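# Assemble two printed parts to match the displayed model

## Task

Join the two printed parts so that they match the assembled example on the stand (the example is just a prop and is not to be used). Fail conditions: the robot falls or ends up tilted, or anything is knocked or moved out of the work area.

## Robot and tools

ROBOT. The LinearBot has an omnidirectional base and a column about 1.7 m high. A carriage rides up and down the column (lift_m) and carries two identical six-joint arms, left and right, each ending in a two-finger gripper. Arm bases sit roughly 0.57 m + lift_m above the floor, and the carriage hangs about 0.15 m lower than that. A hand reaches up to 0.78 m from its shoulder but only about 0.38 m below its arm base. The hand is about 0.16 m long and 0.1 m wide (0.14 m when open). The parked pose for joints 1 to 6 is 0, 0.05, 0.05, 1.45, 0, 0. Cameras: carriage_camera (fixed, facing forward, tilted about 20 degrees down), left_wrist_camera and right_wrist_camera (each looking out past its fingertips).

FRAMES. All positions are in metres. In the base frame the origin is on the floor below the base centre, with x forward, y left and z up. left_hand and right_hand are reported in this frame, each as the midpoint between that hand's pads, together with quat_wxyz. The hand's z axis runs along the fingers and its y axis is the direction the fingers open. base_odometry is measured in the frame the base had at scene start. It counts wheel turns only, so slipping is counted as travel. Heading is in radians, left positive, from -3.142 to 3.142.

TOOL move. Arguments:
- base: an object with exactly one key, giving an offset from where the base currently is. translate_m is forward (+) or back, -2 to 2 m. strafe_m is left (+) or right, -2 to 2 m. rotate_rad turns counter-clockwise (+), -6.3 to 6.3 rad.
- joints: a single object covering both arms. Each key is a joint name and its value is an absolute target, not an offset. lift_m is 0 to 1 m. For each arm (left_ or right_ prefix): joint1_rad -2.617 to 3.054 (turns about the vertical; 0 is forward, positive is left). joint2_rad 0 to 3.141 (shoulder; 0 puts the upper arm back and level, 1.57 upright, 3.14 forward and level). joint3_rad 0 to 3.141 (elbow; 0 folded, 3.14 straight). joint4_rad -1.57 to 1.57 (wrist pitch; positive lifts the fingertips). joint5_rad -1.57 to 1.57 (wrist yaw; positive swings the fingertips to the RIGHT). joint6_rad -2.094 to 2.094 (roll about the finger axis; positive is clockwise seen from the forearm). gripper_m 0 to 0.093 m, the gap between the pads.
- speeds: top speeds for this action only. translate_m and strafe_m 0.02 to 0.5 m/s, rotate_rad 0.05 to 1.57 rad/s, lift_m 0.08 to 0.27 m/s (default 0.25). The others default to their maximum.
- min_time_s: 0.1 to 8 s, the shortest time any arm or gripper motion may take. Too small a value makes the arm move faster and can make it overshoot.
- cameras: a list of names or ["all"]. [] means none.
- blocking: true (the default) returns when everything has stopped. false returns within about 0.5 s while motion continues, and a later move replaces only the targets it names.
An action can hold base, joints, or both. No action may run longer than 15 s, and a move is cut off at 14 s (time_out). A move with no action just reports state and images. Unknown keys make a call invalid. Out-of-range values are refused, and the later calls in that reply are then skipped.

OTHER TOOLS. wait: seconds 0 to 10, plus optional cameras. stop: brakes every running motion, optionally with cameras. Braked parts report "stopped" and may still press against whatever they touch. zoom_image: camera plus region [x0, y0, x1, y1] in pixels from the top-left corner, at most 504 by 504. finished_scene: optional scene (1). It ends the scene for good, and the result has to hold without the robot.

RESULTS. "move" reads done, or the worst status among the motions. base_status and joint_status can be: moving, done, off_target (came to rest away from the target and may still be pushing), contact_stop, time_out, not_followed (a self-collision check held back arm targets), and limit_stop_at_motor_heat. on_its_own lists what the robot did without being told. motor_effort gives percent of maximum, with the peak in brackets. Joint torques are in N m. The Motor temperatures line has one block per arm. A MOTOR HOT line appears at 75 °C. At 100 °C that arm goes limp for 30 to 60 s or more; resend its targets once it accepts commands again. Gripper readings on a firmly held hard part may read up to about 5 mm below the part's width. An empty closed gripper reads 0 to 0.003.

CAUTIONS. Arms have no contact stop. A blocked arm keeps pushing and jumps to its target once freed. The base stops on contact only sometimes, and never because of the arms. Hand readings tend to overstate height, especially at long reach, and hands curve off a straight path; near objects, move in small steps, and use min_time_s of 2 or more for straighter paths. Do not let the arms hit or squeeze each other. Keep joint 2 above 0.8 before swinging joint 1 outward by 0.5 or more, or the elbow can strike the column. To avoid tipping, keep the carriage low and loads close when driving, and avoid sudden stops or pulling on held objects. Do not back under a table edge. If pressed against something, back off about 0.2 m. Park arms to let them cool. Do not drop or throw parts, knock things over, or hit fixed items. Release a part only when it is at rest, opening the gripper well beyond its reading.

Each tool is called after "Call:" as name(argument=value, ...) on one line, values as JSON.

## Session

Call:
move()

Scene clock: 0.00 s.
Joint torques (N m): no reading
Motor temperatures (°C): left_arm=[29 38 39 34 28 25 25] | right_arm=[24 42 37 34 26 25 26]
base_odometry: x=+0.000 y=+0.000 heading=+0.000
base_status: not commanded
joint_positions: lift_m=+0.300 left_joint1_rad=+0.015 left_joint2_rad=+0.045 left_joint3_rad=+0.033 left_joint4_rad=+1.409 left_joint5_rad=-0.047 left_joint6_rad=+0.029 left_gripper_m=+0.09396 right_joint1_rad=-0.001 right_joint2_rad=+0.063 right_joint3_rad=+0.028 right_joint4_rad=+1.460 right_joint5_rad=+0.021 right_joint6_rad=-0.043 right_gripper_m=+0.09396
joint_status: not commanded
motor_effort: lift_m=+42 drive_wheels=-1
left_hand: x=+0.2663 y=+0.3129 z=+1.3144 quat_wxyz=(+0.996, -0.023, +0.087, +0.024) (m; base frame)
right_hand: x=+0.2612 y=-0.3078 z=+1.3146 quat_wxyz=(+0.997, +0.009, +0.073, -0.023) (m; base frame)
pictures: carriage_camera, left_wrist_camera, right_wrist_camera
Images, in order (width x height): carriage_camera 896x504, left_wrist_camera 896x504, right_wrist_camera 896x504.

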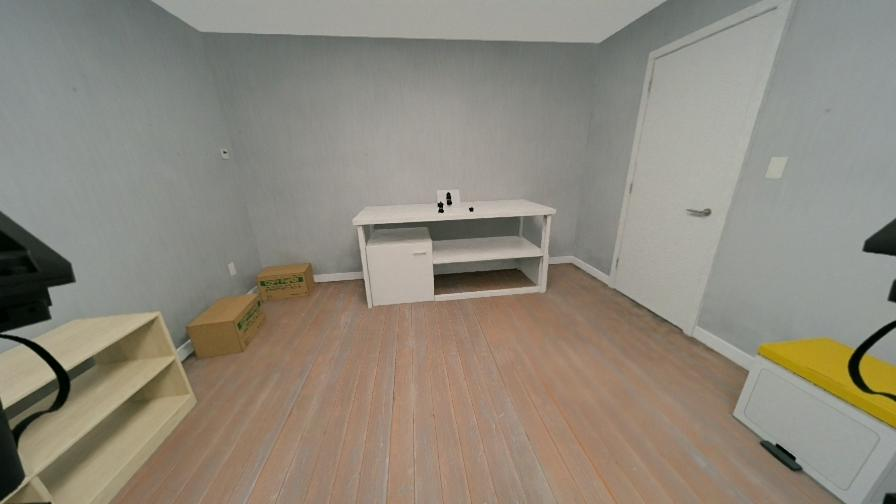

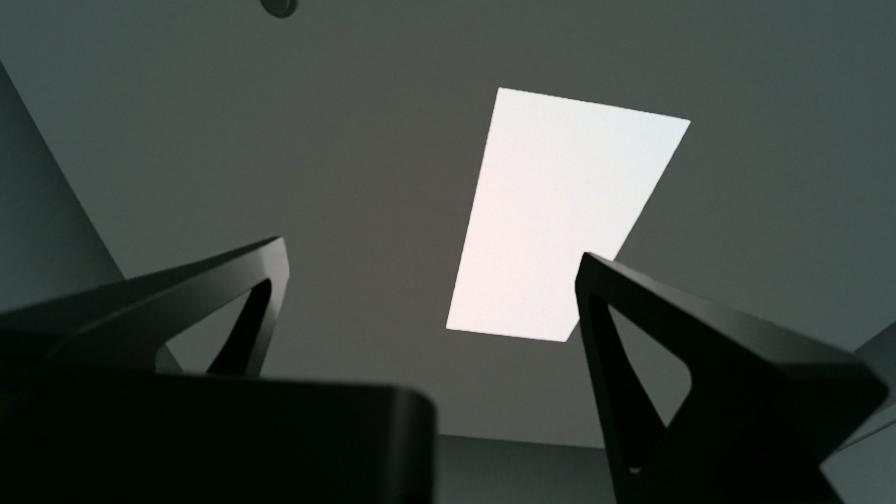

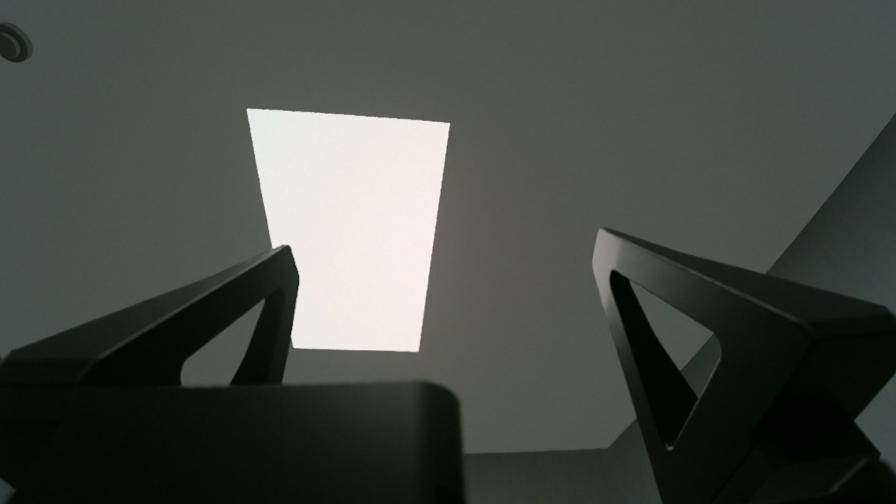

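Call:
zoom_image(camera="carriage_camera", region=[400, 170, 520, 237])

Call:
move(base={"translate_m": 1.0}, cameras=["carriage_camera"])

Scaled by 4.200 from the camera's 896x504 image, which has a finer 1280x720 frame.

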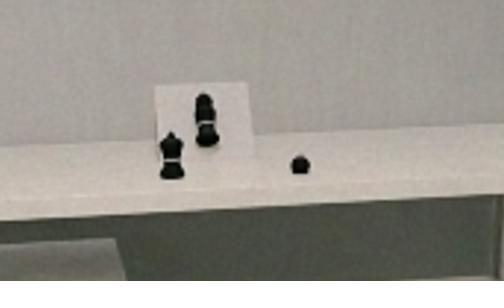

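Scene clock: 5.33 s.
Joint torques (N m): left_arm=[0.02 4.6 5.45 0.02 0.01 -0.07] | right_arm=[0.2 3.63 5.24 -0.16 0.05 -0.01]
move: done
base_odometry: x=+1.000 y=-0.001 heading=+0.000
base_status: done
joint_positions: lift_m=+0.300 left_joint1_rad=+0.015 left_joint2_rad=+0.045 left_joint3_rad=+0.033 left_joint4_rad=+1.406 left_joint5_rad=-0.047 left_joint6_rad=+0.029 left_gripper_m=+0.09396 right_joint1_rad=-0.001 right_joint2_rad=+0.063 right_joint3_rad=+0.028 right_joint4_rad=+1.459 right_joint5_rad=+0.021 right_joint6_rad=-0.043 right_gripper_m=+0.09396
joint_status: not commanded
motor_effort: lift_m=+42(42) drive_wheels=-4(12)
left_hand: x=+0.2671 y=+0.3129 z=+1.3142 quat_wxyz=(+0.996, -0.023, +0.088, +0.024) (m; base frame)
right_hand: x=+0.2616 y=-0.3078 z=+1.3145 quat_wxyz=(+0.997, +0.009, +0.074, -0.023) (m; base frame)
pictures: carriage_camera
Images, in order (width x height): carriage_camera 896x504.

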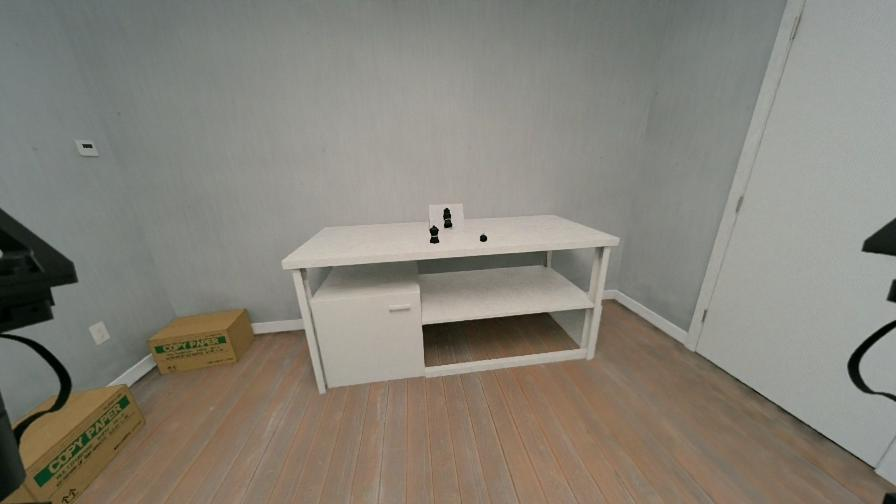

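Call:
zoom_image(camera="carriage_camera", region=[400, 190, 520, 257])

Call:
move(base={"translate_m": 0.5}, cameras=["carriage_camera"])

Call:
zoom_image(camera="carriage_camera", region=[360, 210, 540, 310])

Scaled by 4.200 from the camera's 896x504 image, which has a finer 1280x720 frame.

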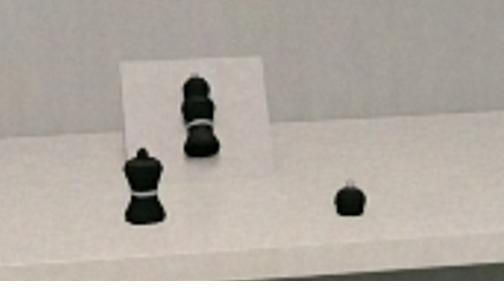

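Scene clock: 14.60 s.
Joint torques (N m): left_arm=[0.02 4.63 5.49 0.04 0.01 -0.07] | right_arm=[0.18 3.63 5.26 -0.16 0.04 -0.01]
move: done
base_odometry: x=+1.500 y=-0.001 heading=-0.001
base_status: done
joint_positions: lift_m=+0.300 left_joint1_rad=+0.015 left_joint2_rad=+0.045 left_joint3_rad=+0.033 left_joint4_rad=+1.405 left_joint5_rad=-0.047 left_joint6_rad=+0.029 left_gripper_m=+0.09396 right_joint1_rad=-0.001 right_joint2_rad=+0.063 right_joint3_rad=+0.028 right_joint4_rad=+1.458 right_joint5_rad=+0.021 right_joint6_rad=-0.043 right_gripper_m=+0.09396
joint_status: not commanded
motor_effort: lift_m=+42(42) drive_wheels=-4(11)
left_hand: x=+0.2673 y=+0.3129 z=+1.3142 quat_wxyz=(+0.995, -0.023, +0.089, +0.024) (m; base frame)
right_hand: x=+0.2617 y=-0.3078 z=+1.3145 quat_wxyz=(+0.997, +0.009, +0.074, -0.023) (m; base frame)
pictures: carriage_camera
Images, in order (width x height): carriage_camera 896x504.

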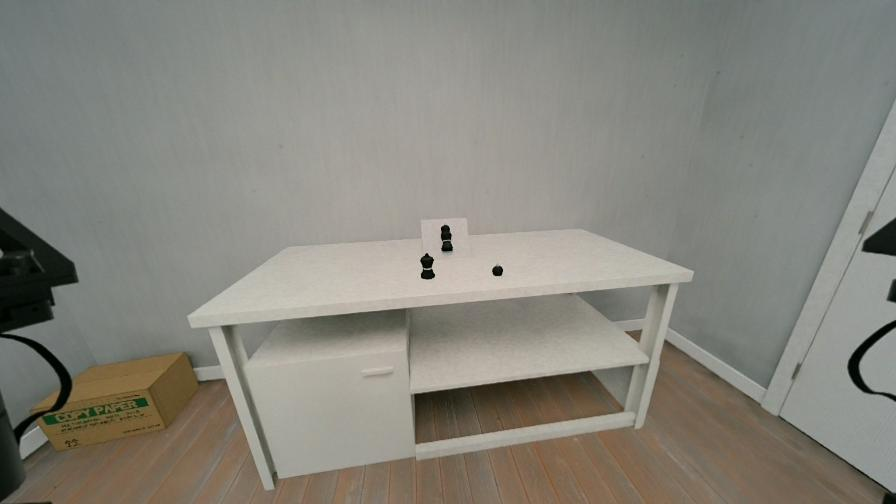

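Scaled by 2.800 from the camera's 896x504 image, which has a finer 1280x720 frame.

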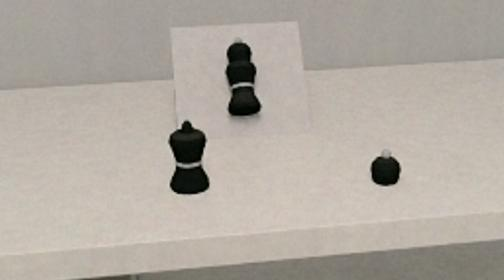

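Call:
move(base={"rotate_rad": 0.21}, joints={"lift_m": 0.6}, cameras=["carriage_camera"])

Scene clock: 34.87 s.
Joint torques (N m): left_arm=[0.02 4.63 5.46 0.04 0.02 -0.07] | right_arm=[0.2 3.62 5.24 -0.16 0.05 -0.01]
move: done
base_odometry: x=+1.500 y=-0.001 heading=+0.209
base_status: done
joint_positions: lift_m=+0.600 left_joint1_rad=+0.015 left_joint2_rad=+0.045 left_joint3_rad=+0.033 left_joint4_rad=+1.406 left_joint5_rad=-0.047 left_joint6_rad=+0.029 left_gripper_m=+0.09396 right_joint1_rad=-0.001 right_joint2_rad=+0.063 right_joint3_rad=+0.028 right_joint4_rad=+1.459 right_joint5_rad=+0.021 right_joint6_rad=-0.043 right_gripper_m=+0.09396
joint_status: all done
motor_effort: lift_m=+44(54) drive_wheels=+5(8)
left_hand: x=+0.2671 y=+0.3129 z=+1.6141 quat_wxyz=(+0.996, -0.023, +0.088, +0.024) (m; base frame)
right_hand: x=+0.2616 y=-0.3078 z=+1.6144 quat_wxyz=(+0.997, +0.009, +0.074, -0.023) (m; base frame)
pictures: carriage_camera
Images, in order (width x height): carriage_camera 896x504.

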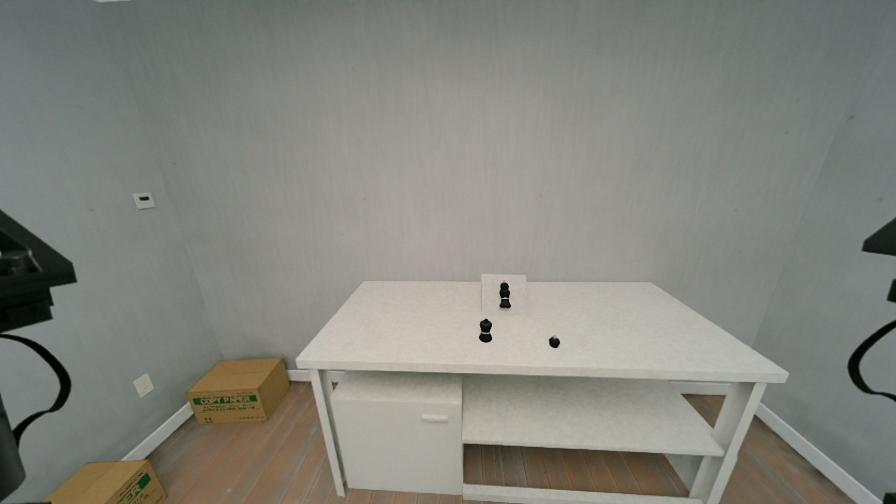

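Call:
move(base={"rotate_rad": -0.045})

Call:
move(base={"strafe_m": -0.08})

Call:
move(base={"translate_m": 0.38}, cameras=["carriage_camera"])

Call:
zoom_image(camera="carriage_camera", region=[380, 240, 620, 460])

Scene clock: 45.73 s.
Joint torques (N m): left_arm=[0.02 4.62 5.46 0.03 0.01 -0.07] | right_arm=[0.18 3.63 5.26 -0.16 0.05 -0.01]
move: done
base_odometry: x=+1.500 y=-0.001 heading=+0.164
base_status: done
joint_positions: lift_m=+0.600 left_joint1_rad=+0.015 left_joint2_rad=+0.045 left_joint3_rad=+0.033 left_joint4_rad=+1.407 left_joint5_rad=-0.047 left_joint6_rad=+0.029 left_gripper_m=+0.09396 right_joint1_rad=-0.001 right_joint2_rad=+0.063 right_joint3_rad=+0.028 right_joint4_rad=+1.459 right_joint5_rad=+0.021 right_joint6_rad=-0.043 right_gripper_m=+0.09396
joint_status: not commanded
motor_effort: lift_m=+44(44) drive_wheels=-8(9)
left_hand: x=+0.2669 y=+0.3129 z=+1.6141 quat_wxyz=(+0.996, -0.023, +0.088, +0.024) (m; base frame)
right_hand: x=+0.2616 y=-0.3078 z=+1.6144 quat_wxyz=(+0.997, +0.009, +0.074, -0.023) (m; base frame)
pictures: none

Scene clock: 47.27 s.
Joint torques (N m): left_arm=[-0.06 4.63 5.46 0.06 0.02 -0.07] | right_arm=[0.13 3.63 5.26 -0.16 0.05 -0.01]
move: done
base_odometry: x=+1.513 y=-0.080 heading=+0.165
base_status: done
joint_positions: lift_m=+0.600 left_joint1_rad=+0.016 left_joint2_rad=+0.045 left_joint3_rad=+0.033 left_joint4_rad=+1.407 left_joint5_rad=-0.047 left_joint6_rad=+0.029 left_gripper_m=+0.09396 right_joint1_rad=-0.001 right_joint2_rad=+0.063 right_joint3_rad=+0.028 right_joint4_rad=+1.459 right_joint5_rad=+0.021 right_joint6_rad=-0.043 right_gripper_m=+0.09396
joint_status: not commanded
motor_effort: lift_m=+44(44) drive_wheels=+6(15)
left_hand: x=+0.2669 y=+0.3129 z=+1.6141 quat_wxyz=(+0.996, -0.023, +0.088, +0.024) (m; base frame)
right_hand: x=+0.2616 y=-0.3078 z=+1.6144 quat_wxyz=(+0.997, +0.009, +0.074, -0.023) (m; base frame)
pictures: none

Scene clock: 50.03 s.
Joint torques (N m): left_arm=[-0.03 4.66 5.42 0.07 0.01 -0.07] | right_arm=[0.13 3.63 5.24 -0.14 0.05 -0.01]
move: done
base_odometry: x=+1.888 y=-0.018 heading=+0.165
base_status: done
joint_positions: lift_m=+0.600 left_joint1_rad=+0.016 left_joint2_rad=+0.045 left_joint3_rad=+0.033 left_joint4_rad=+1.405 left_joint5_rad=-0.047 left_joint6_rad=+0.029 left_gripper_m=+0.09396 right_joint1_rad=-0.001 right_joint2_rad=+0.063 right_joint3_rad=+0.028 right_joint4_rad=+1.458 right_joint5_rad=+0.021 right_joint6_rad=-0.043 right_gripper_m=+0.09396
joint_status: not commanded
motor_effort: lift_m=+44(44) drive_wheels=-5(11)
left_hand: x=+0.2674 y=+0.3129 z=+1.6141 quat_wxyz=(+0.995, -0.023, +0.089, +0.024) (m; base frame)
right_hand: x=+0.2617 y=-0.3078 z=+1.6144 quat_wxyz=(+0.997, +0.009, +0.074, -0.023) (m; base frame)
pictures: carriage_camera
Images, in order (width x height): carriage_camera 896x504.

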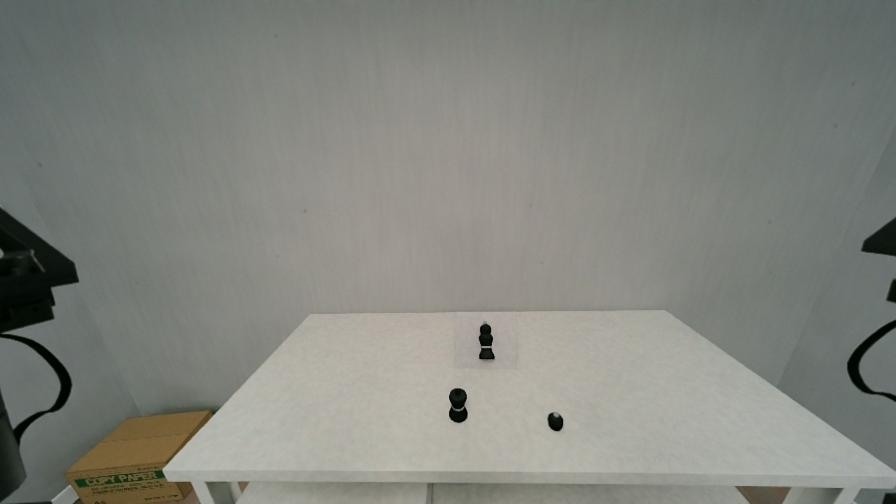

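Scaled by 2.100 from the camera's 896x504 image, which has a finer 1280x720 frame.

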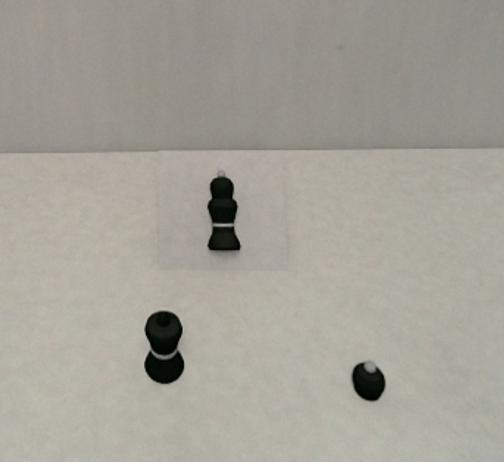

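Call:
move(base={"translate_m": 0.13}, speeds={"translate_m": 0.2}, joints={"lift_m": 0.7}, cameras=["carriage_camera"])

Call:
zoom_image(camera="carriage_camera", region=[380, 300, 620, 500])

Scene clock: 68.93 s.
Joint torques (N m): left_arm=[-0.05 4.62 5.48 0.09 0.01 -0.07] | right_arm=[0.13 3.6 5.26 -0.16 0.04 -0.02]
move: done
base_odometry: x=+2.016 y=+0.003 heading=+0.164
base_status: done
joint_positions: lift_m=+0.700 left_joint1_rad=+0.016 left_joint2_rad=+0.045 left_joint3_rad=+0.033 left_joint4_rad=+1.405 left_joint5_rad=-0.047 left_joint6_rad=+0.029 left_gripper_m=+0.09396 right_joint1_rad=-0.001 right_joint2_rad=+0.063 right_joint3_rad=+0.028 right_joint4_rad=+1.458 right_joint5_rad=+0.021 right_joint6_rad=-0.043 right_gripper_m=+0.09396
joint_status: all done
motor_effort: lift_m=+44(53) drive_wheels=-4(11)
left_hand: x=+0.2675 y=+0.3129 z=+1.7140 quat_wxyz=(+0.995, -0.023, +0.089, +0.024) (m; base frame)
right_hand: x=+0.2617 y=-0.3078 z=+1.7144 quat_wxyz=(+0.997, +0.009, +0.074, -0.023) (m; base frame)
pictures: carriage_camera
Images, in order (width x height): carriage_camera 896x504.

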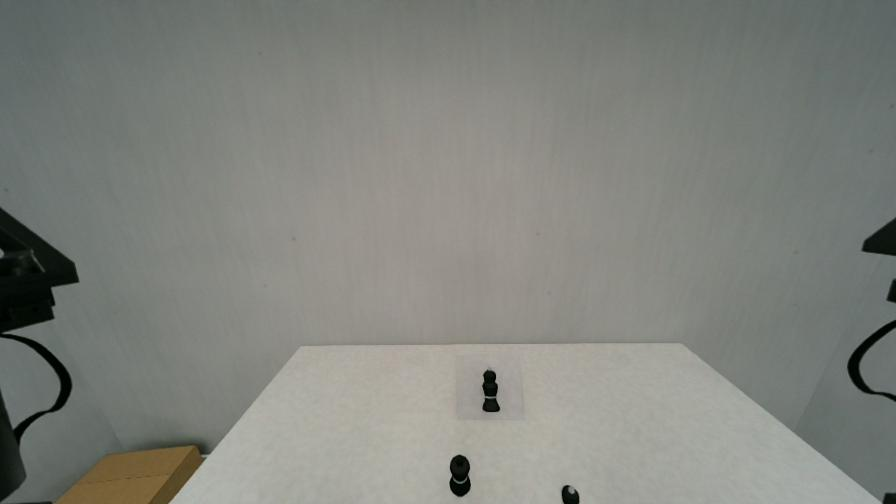

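Scaled by 2.100 from the camera's 896x504 image, which has a finer 1280x720 frame.

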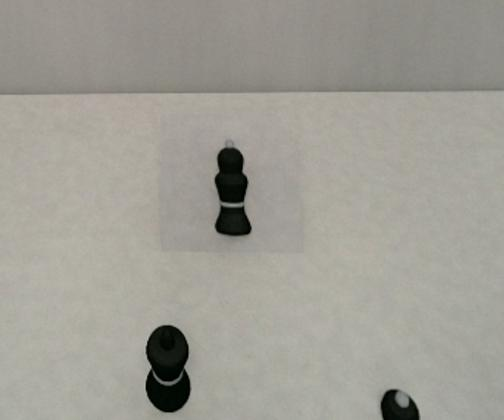

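Call:
move(joints={"right_joint1_rad": 0.0, "right_joint2_rad": 2.541, "right_joint3_rad": 1.16, "right_joint4_rad": -0.19, "right_joint5_rad": 0.0, "right_joint6_rad": 0.0}, min_time_s=3, cameras=["carriage_camera", "right_wrist_camera"])

Scene clock: 76.17 s.
Joint torques (N m): left_arm=[-0.03 4.62 5.46 0.07 0.01 -0.07] | right_arm=[0.25 -10.35 3.67 0.3 -0.08 0.13]
move: done
base_odometry: x=+2.016 y=+0.003 heading=+0.164
base_status: not commanded
joint_positions: lift_m=+0.700 left_joint1_rad=+0.016 left_joint2_rad=+0.045 left_joint3_rad=+0.033 left_joint4_rad=+1.405 left_joint5_rad=-0.047 left_joint6_rad=+0.029 left_gripper_m=+0.09396 right_joint1_rad=-0.001 right_joint2_rad=+2.530 right_joint3_rad=+1.148 right_joint4_rad=-0.177 right_joint5_rad=+0.015 right_joint6_rad=-0.015 right_gripper_m=+0.09396
joint_status: all done
motor_effort: lift_m=+44(44) drive_wheels=-3(4)
left_hand: x=+0.2674 y=+0.3129 z=+1.7141 quat_wxyz=(+0.995, -0.023, +0.089, +0.024) (m; base frame)
right_hand: x=+0.5654 y=-0.3069 z=+1.0754 quat_wxyz=(+0.006, -0.007, +1.000, -0.008) (m; base frame)
pictures: carriage_camera, right_wrist_camera
Images, in order (width x height): carriage_camera 896x504, right_wrist_camera 896x504.

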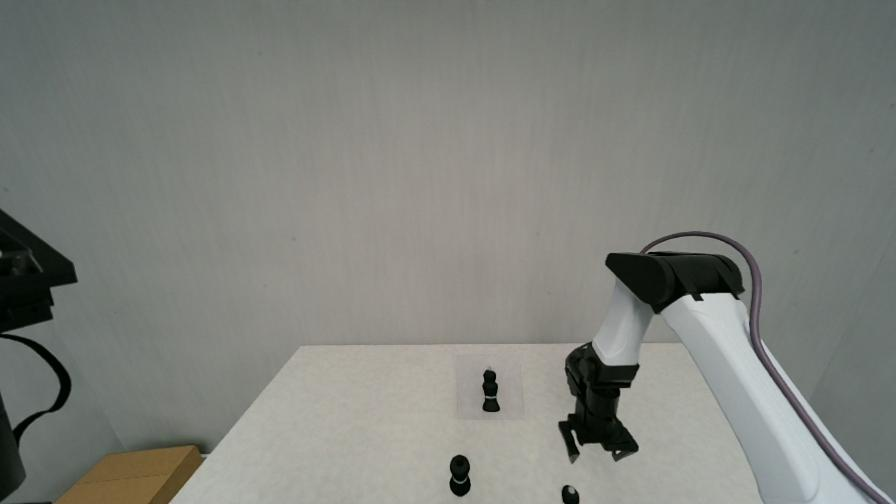

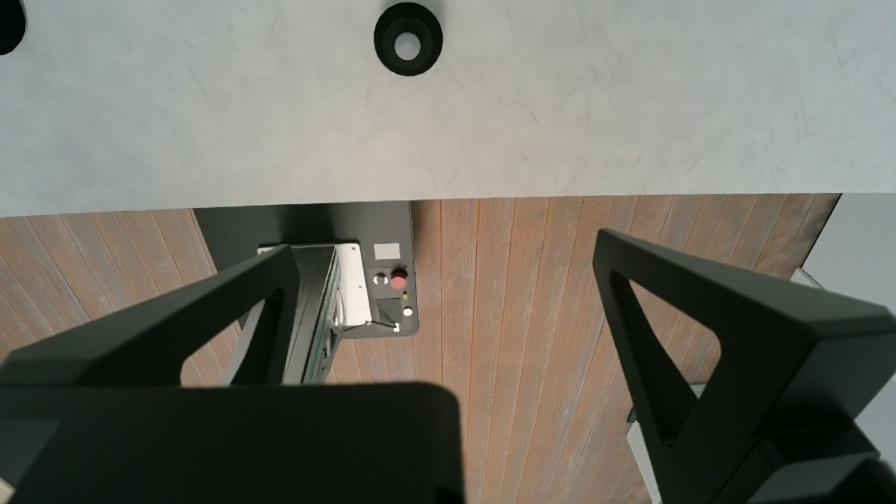

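Call:
zoom_image(camera="carriage_camera", region=[430, 330, 670, 504])

Call:
zoom_image(camera="right_wrist_camera", region=[200, 0, 700, 300])

Scaled by 2.100 from the camera's 896x504 image, which has a finer 1280x720 frame.

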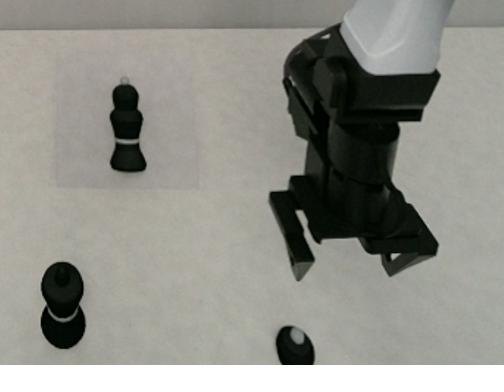

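Scaled by 1.008 from the camera's 896x504 image, which has a finer 1280x720 frame.

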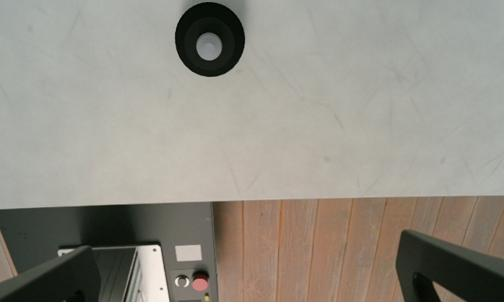

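Call:
move(joints={"right_joint1_rad": 0.022, "right_joint2_rad": 2.705, "right_joint3_rad": 1.392, "right_joint4_rad": -0.268, "right_joint5_rad": -0.01, "right_joint6_rad": 0.0, "lift_m": 0.65}, min_time_s=2, cameras=["carriage_camera", "right_wrist_camera"])

Call:
zoom_image(camera="right_wrist_camera", region=[200, 0, 700, 300])

Scene clock: 98.60 s.
Joint torques (N m): left_arm=[-0.05 4.62 5.46 0.07 0.01 -0.07] | right_arm=[1.02 -11.14 4.07 0.3 -0.09 0.12]
move: done
base_odometry: x=+2.016 y=+0.003 heading=+0.164
base_status: not commanded
joint_positions: lift_m=+0.650 left_joint1_rad=+0.016 left_joint2_rad=+0.045 left_joint3_rad=+0.033 left_joint4_rad=+1.405 left_joint5_rad=-0.047 left_joint6_rad=+0.029 left_gripper_m=+0.09396 right_joint1_rad=+0.014 right_joint2_rad=+2.691 right_joint3_rad=+1.378 right_joint4_rad=-0.256 right_joint5_rad=+0.005 right_joint6_rad=-0.015 right_gripper_m=+0.09396
joint_status: all done
motor_effort: lift_m=+39(41) drive_wheels=-3(4)
left_hand: x=+0.2674 y=+0.3129 z=+1.6644 quat_wxyz=(+0.995, -0.023, +0.089, +0.024) (m; base frame)
right_hand: x=+0.6003 y=-0.2997 z=+0.9969 quat_wxyz=(+0.001, -0.014, +1.000, -0.003) (m; base frame)
pictures: carriage_camera, right_wrist_camera
Images, in order (width x height): carriage_camera 896x504, right_wrist_camera 896x504.

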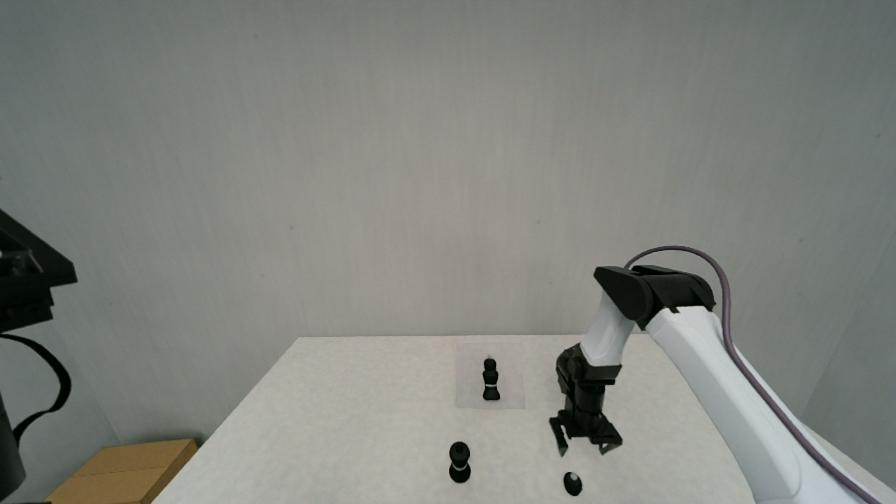

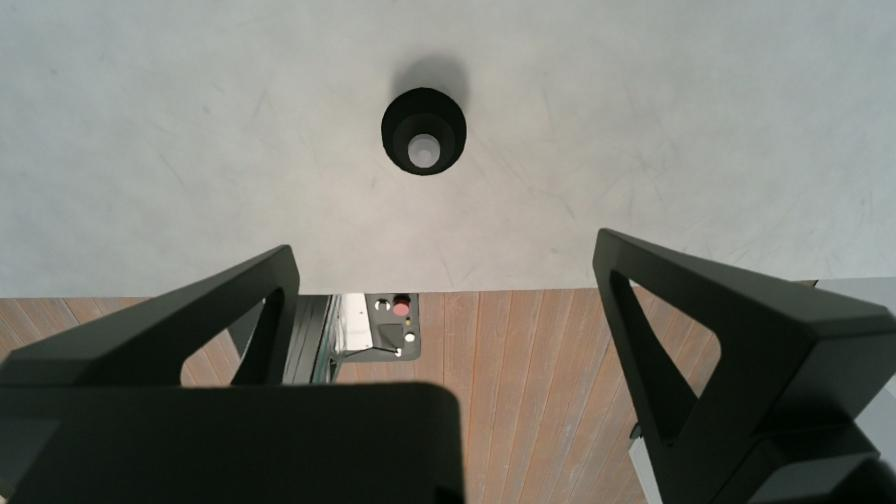

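Scaled by 1.008 from the camera's 896x504 image, which has a finer 1280x720 frame.

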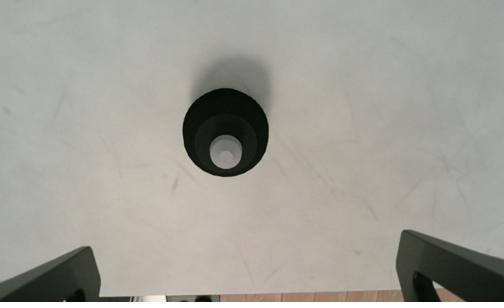

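Call:
move(joints={"right_joint1_rad": 0.047, "right_joint2_rad": 2.705, "right_joint3_rad": 1.392, "right_joint4_rad": -0.268, "right_joint5_rad": -0.01, "right_joint6_rad": 0.0, "lift_m": 0.6}, min_time_s=1.5, cameras=["carriage_camera", "right_wrist_camera"])

Call:
zoom_image(camera="carriage_camera", region=[430, 330, 670, 504])

Scene clock: 108.80 s.
Joint torques (N m): left_arm=[-0.05 4.63 5.45 0.07 0.01 -0.07] | right_arm=[1.02 -12.55 3.6 0.32 -0.08 0.13]
Motor temperatures (°C): left_arm=[29 38 42 29 27 24 24] | right_arm=[24 46 39 30 25 24 25]
move: done
base_odometry: x=+2.016 y=+0.003 heading=+0.164
base_status: not commanded
joint_positions: lift_m=+0.600 left_joint1_rad=+0.016 left_joint2_rad=+0.045 left_joint3_rad=+0.033 left_joint4_rad=+1.405 left_joint5_rad=-0.047 left_joint6_rad=+0.029 left_gripper_m=+0.09396 right_joint1_rad=+0.039 right_joint2_rad=+2.705 right_joint3_rad=+1.383 right_joint4_rad=-0.264 right_joint5_rad=+0.004 right_joint6_rad=-0.015 right_gripper_m=+0.09396
joint_status: all done
motor_effort: lift_m=+39(40) drive_wheels=-3(4)
left_hand: x=+0.2674 y=+0.3129 z=+1.6144 quat_wxyz=(+0.995, -0.023, +0.089, +0.024) (m; base frame)
right_hand: x=+0.5956 y=-0.2903 z=+0.9426 quat_wxyz=(-0.007, -0.027, +1.000, -0.002) (m; base frame)
pictures: carriage_camera, right_wrist_camera
Images, in order (width x height): carriage_camera 896x504, right_wrist_camera 896x504.

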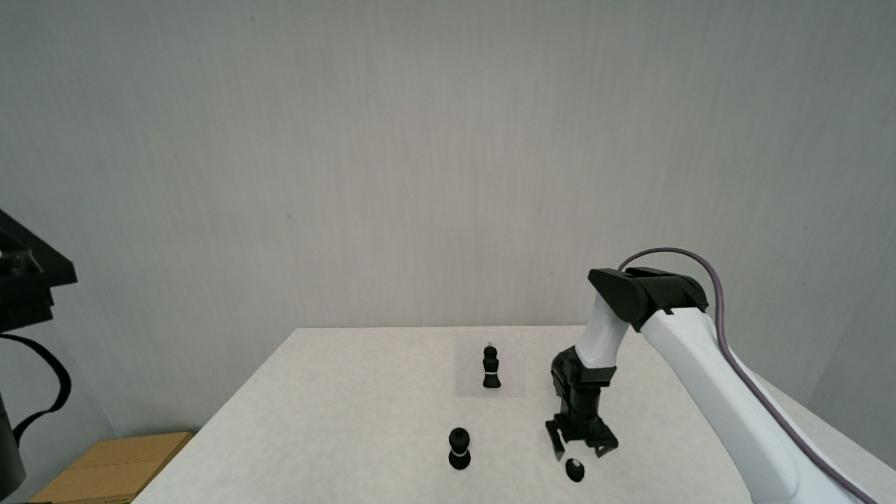

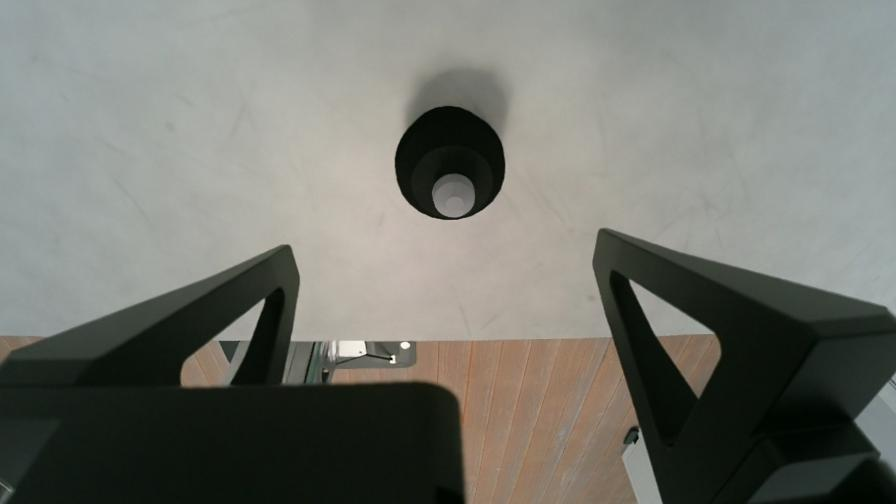

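Scaled by 2.100 from the camera's 896x504 image, which has a finer 1280x720 frame.

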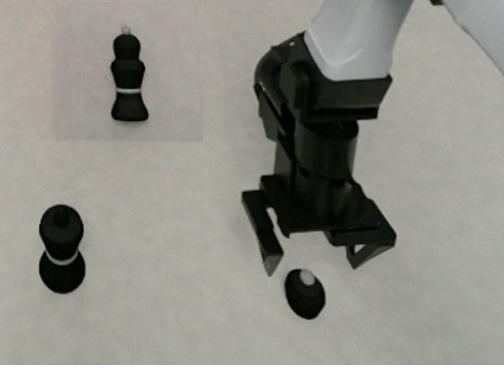

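Call:
move(joints={"right_joint1_rad": 0.047, "right_joint2_rad": 2.701, "right_joint3_rad": 1.404, "right_joint4_rad": -0.268, "right_joint5_rad": -0.01, "right_joint6_rad": 0.0, "lift_m": 0.57}, min_time_s=1.0, cameras=["carriage_camera", "right_wrist_camera"])

Call:
zoom_image(camera="carriage_camera", region=[430, 330, 670, 504])

Scene clock: 118.57 s.
Joint torques (N m): left_arm=[-0.03 4.63 5.46 0.07 0.01 -0.07] | right_arm=[1.03 -13.15 4.01 0.35 -0.08 0.13]
move: done
base_odometry: x=+2.016 y=+0.003 heading=+0.164
base_status: not commanded
joint_positions: lift_m=+0.570 left_joint1_rad=+0.016 left_joint2_rad=+0.045 left_joint3_rad=+0.033 left_joint4_rad=+1.405 left_joint5_rad=-0.047 left_joint6_rad=+0.029 left_gripper_m=+0.09396 right_joint1_rad=+0.039 right_joint2_rad=+2.707 right_joint3_rad=+1.391 right_joint4_rad=-0.266 right_joint5_rad=+0.003 right_joint6_rad=-0.015 right_gripper_m=+0.09396
joint_status: all done
motor_effort: lift_m=+39(42) drive_wheels=-3(4)
left_hand: x=+0.2673 y=+0.3129 z=+1.5844 quat_wxyz=(+0.995, -0.023, +0.089, +0.024) (m; base frame)
right_hand: x=+0.5977 y=-0.2901 z=+0.9128 quat_wxyz=(-0.006, -0.027, +1.000, -0.002) (m; base frame)
pictures: carriage_camera, right_wrist_camera
Images, in order (width x height): carriage_camera 896x504, right_wrist_camera 896x504.

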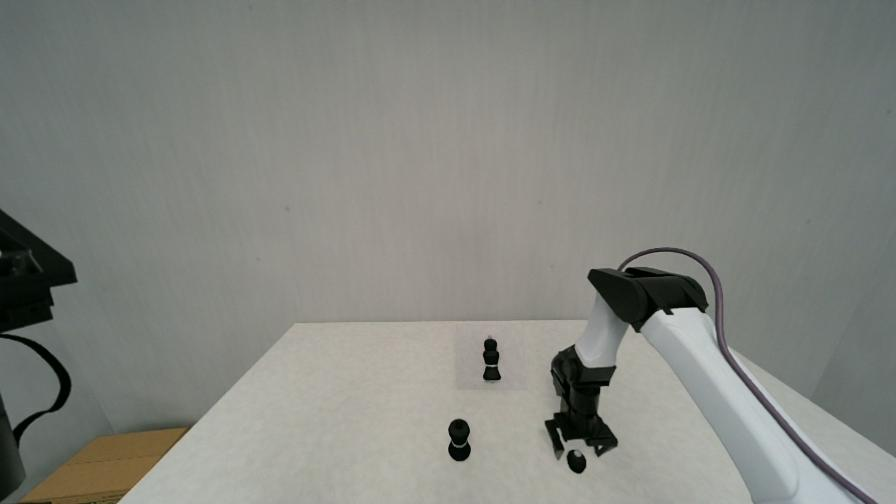

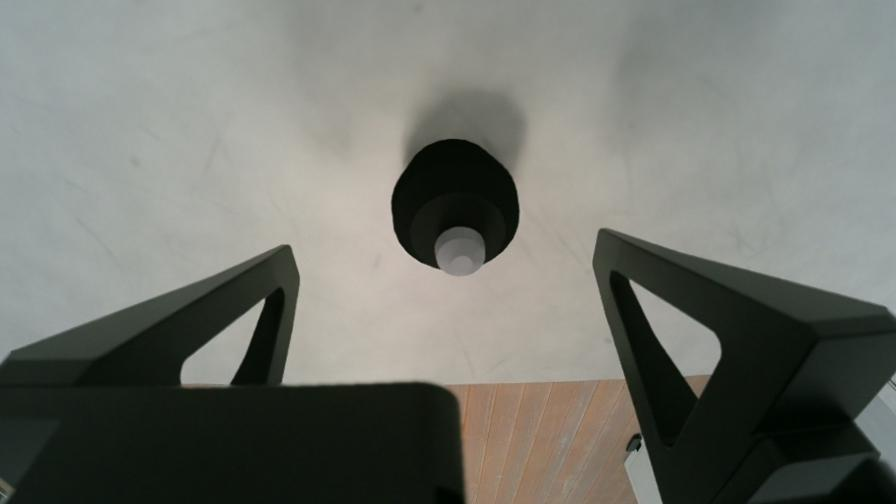

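Scaled by 2.100 from the camera's 896x504 image, which has a finer 1280x720 frame.

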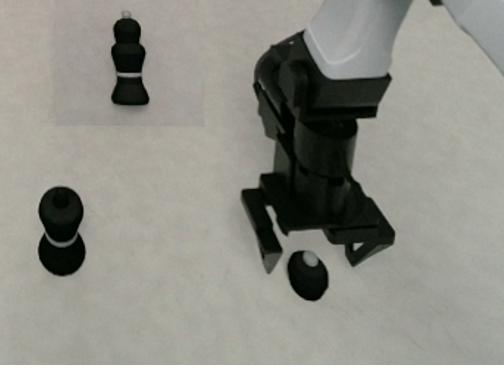

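Call:
move(joints={"right_joint1_rad": 0.042, "right_joint2_rad": 2.703, "right_joint3_rad": 1.428, "right_joint4_rad": -0.278, "right_joint5_rad": -0.01, "right_joint6_rad": 0.0, "lift_m": 0.556}, min_time_s=1.0, cameras=["carriage_camera", "right_wrist_camera"])

Call:
zoom_image(camera="carriage_camera", region=[430, 330, 670, 504])

Scene clock: 126.60 s.
Joint torques (N m): left_arm=[-0.03 4.62 5.45 0.05 0.01 -0.07] | right_arm=[0.53 -13.18 4.18 0.32 -0.07 0.13]
move: done
base_odometry: x=+2.016 y=+0.003 heading=+0.164
base_status: not commanded
joint_positions: lift_m=+0.556 left_joint1_rad=+0.016 left_joint2_rad=+0.045 left_joint3_rad=+0.033 left_joint4_rad=+1.408 left_joint5_rad=-0.047 left_joint6_rad=+0.029 left_gripper_m=+0.09396 right_joint1_rad=+0.039 right_joint2_rad=+2.707 right_joint3_rad=+1.414 right_joint4_rad=-0.269 right_joint5_rad=+0.003 right_joint6_rad=-0.015 right_gripper_m=+0.09396
joint_status: all done
motor_effort: lift_m=+40(42) drive_wheels=+2(4)
left_hand: x=+0.2666 y=+0.3129 z=+1.5705 quat_wxyz=(+0.996, -0.023, +0.088, +0.024) (m; base frame)
right_hand: x=+0.6081 y=-0.2896 z=+0.9015 quat_wxyz=(+0.005, -0.027, +1.000, -0.001) (m; base frame)
pictures: carriage_camera, right_wrist_camera
Images, in order (width x height): carriage_camera 896x504, right_wrist_camera 896x504.

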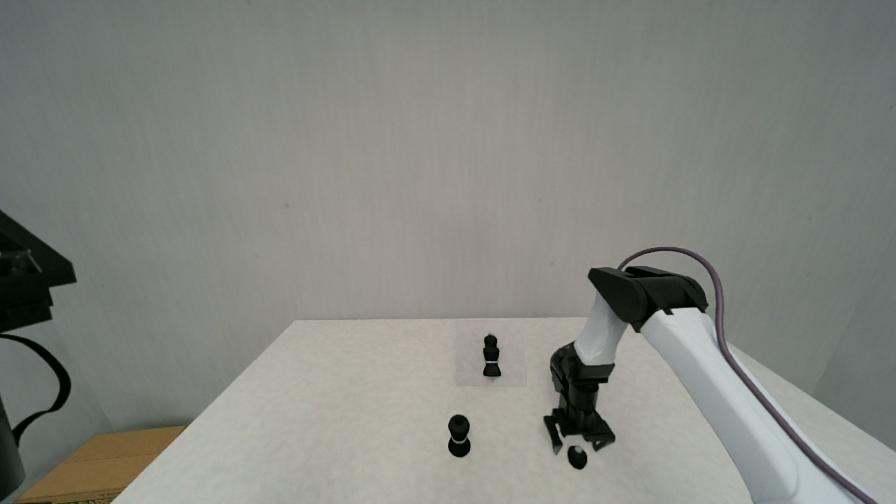

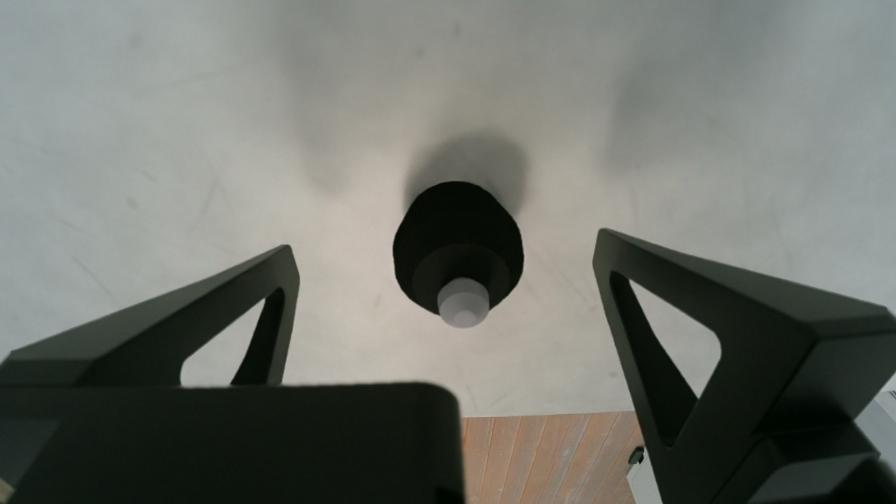

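Scaled by 2.100 from the camera's 896x504 image, which has a finer 1280x720 frame.

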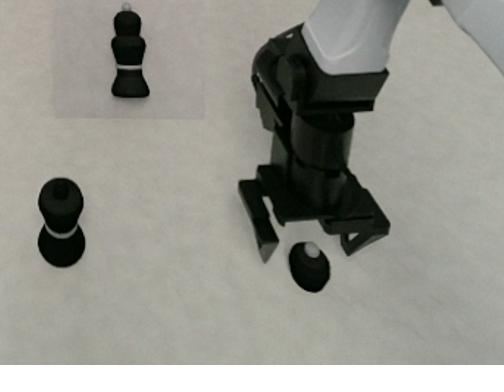

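Call:
move(joints={"right_joint1_rad": 0.035, "lift_m": 0.544}, min_time_s=0.8, cameras=["carriage_camera", "right_wrist_camera"])

Call:
zoom_image(camera="right_wrist_camera", region=[250, 100, 650, 400])

Call:
zoom_image(camera="carriage_camera", region=[500, 390, 660, 504])

Scene clock: 131.10 s.
Joint torques (N m): left_arm=[-0.05 4.63 5.46 0.01 0.01 -0.07] | right_arm=[-0.17 -13.24 3.84 0.37 -0.07 0.12]
move: done
base_odometry: x=+2.016 y=+0.003 heading=+0.164
base_status: not commanded
joint_positions: lift_m=+0.544 left_joint1_rad=+0.016 left_joint2_rad=+0.045 left_joint3_rad=+0.033 left_joint4_rad=+1.409 left_joint5_rad=-0.047 left_joint6_rad=+0.029 left_gripper_m=+0.09396 right_joint1_rad=+0.039 right_joint2_rad=+2.708 right_joint3_rad=+1.419 right_joint4_rad=-0.274 right_joint5_rad=+0.003 right_joint6_rad=-0.014 right_gripper_m=+0.09396
joint_status: all done
motor_effort: lift_m=+40(41) drive_wheels=+2(4)
left_hand: x=+0.2663 y=+0.3129 z=+1.5585 quat_wxyz=(+0.996, -0.023, +0.087, +0.024) (m; base frame)
right_hand: x=+0.6085 y=-0.2896 z=+0.8898 quat_wxyz=(+0.004, -0.027, +1.000, -0.001) (m; base frame)
pictures: carriage_camera, right_wrist_camera
Images, in order (width x height): carriage_camera 896x504, right_wrist_camera 896x504.

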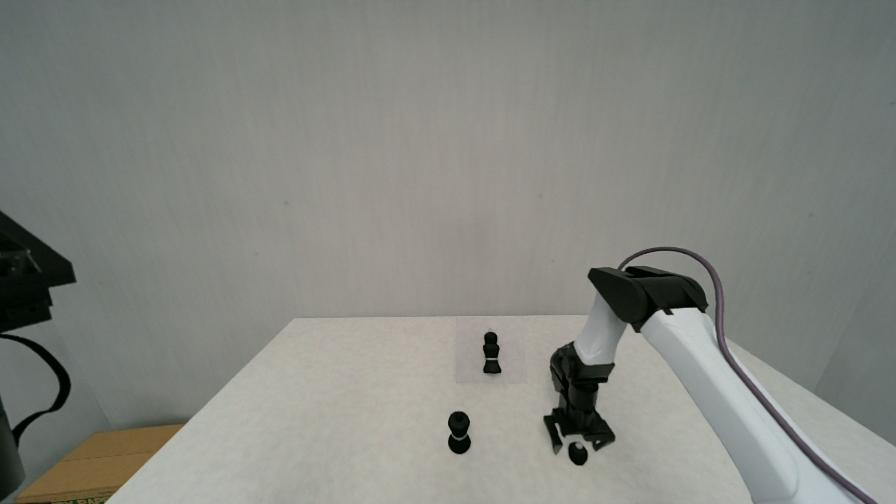

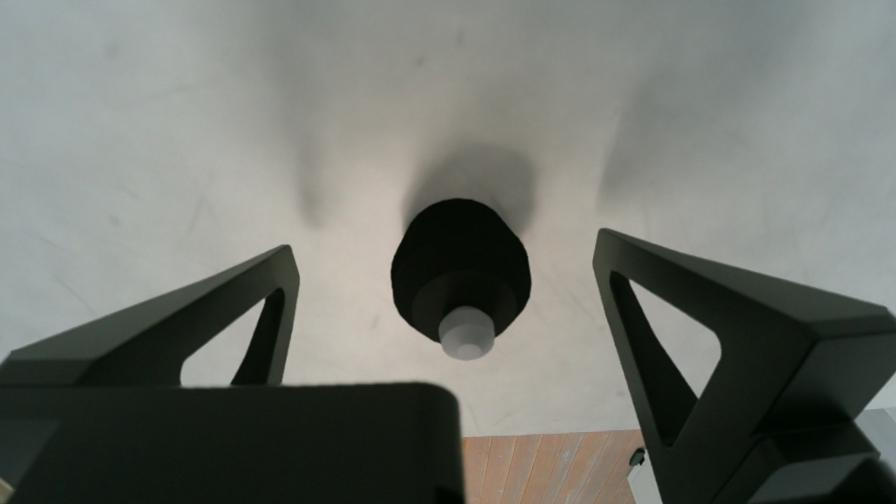

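Scaled by 1.260 from the camera's 896x504 image, which has a finer 1280x720 frame.

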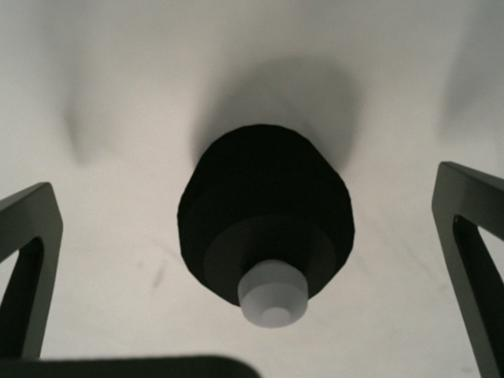

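Scaled by 3.150 from the camera's 896x504 image, which has a finer 1280x720 frame.

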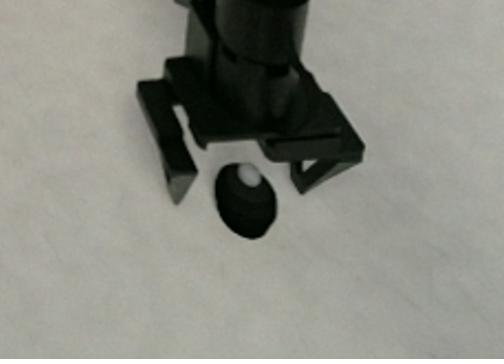

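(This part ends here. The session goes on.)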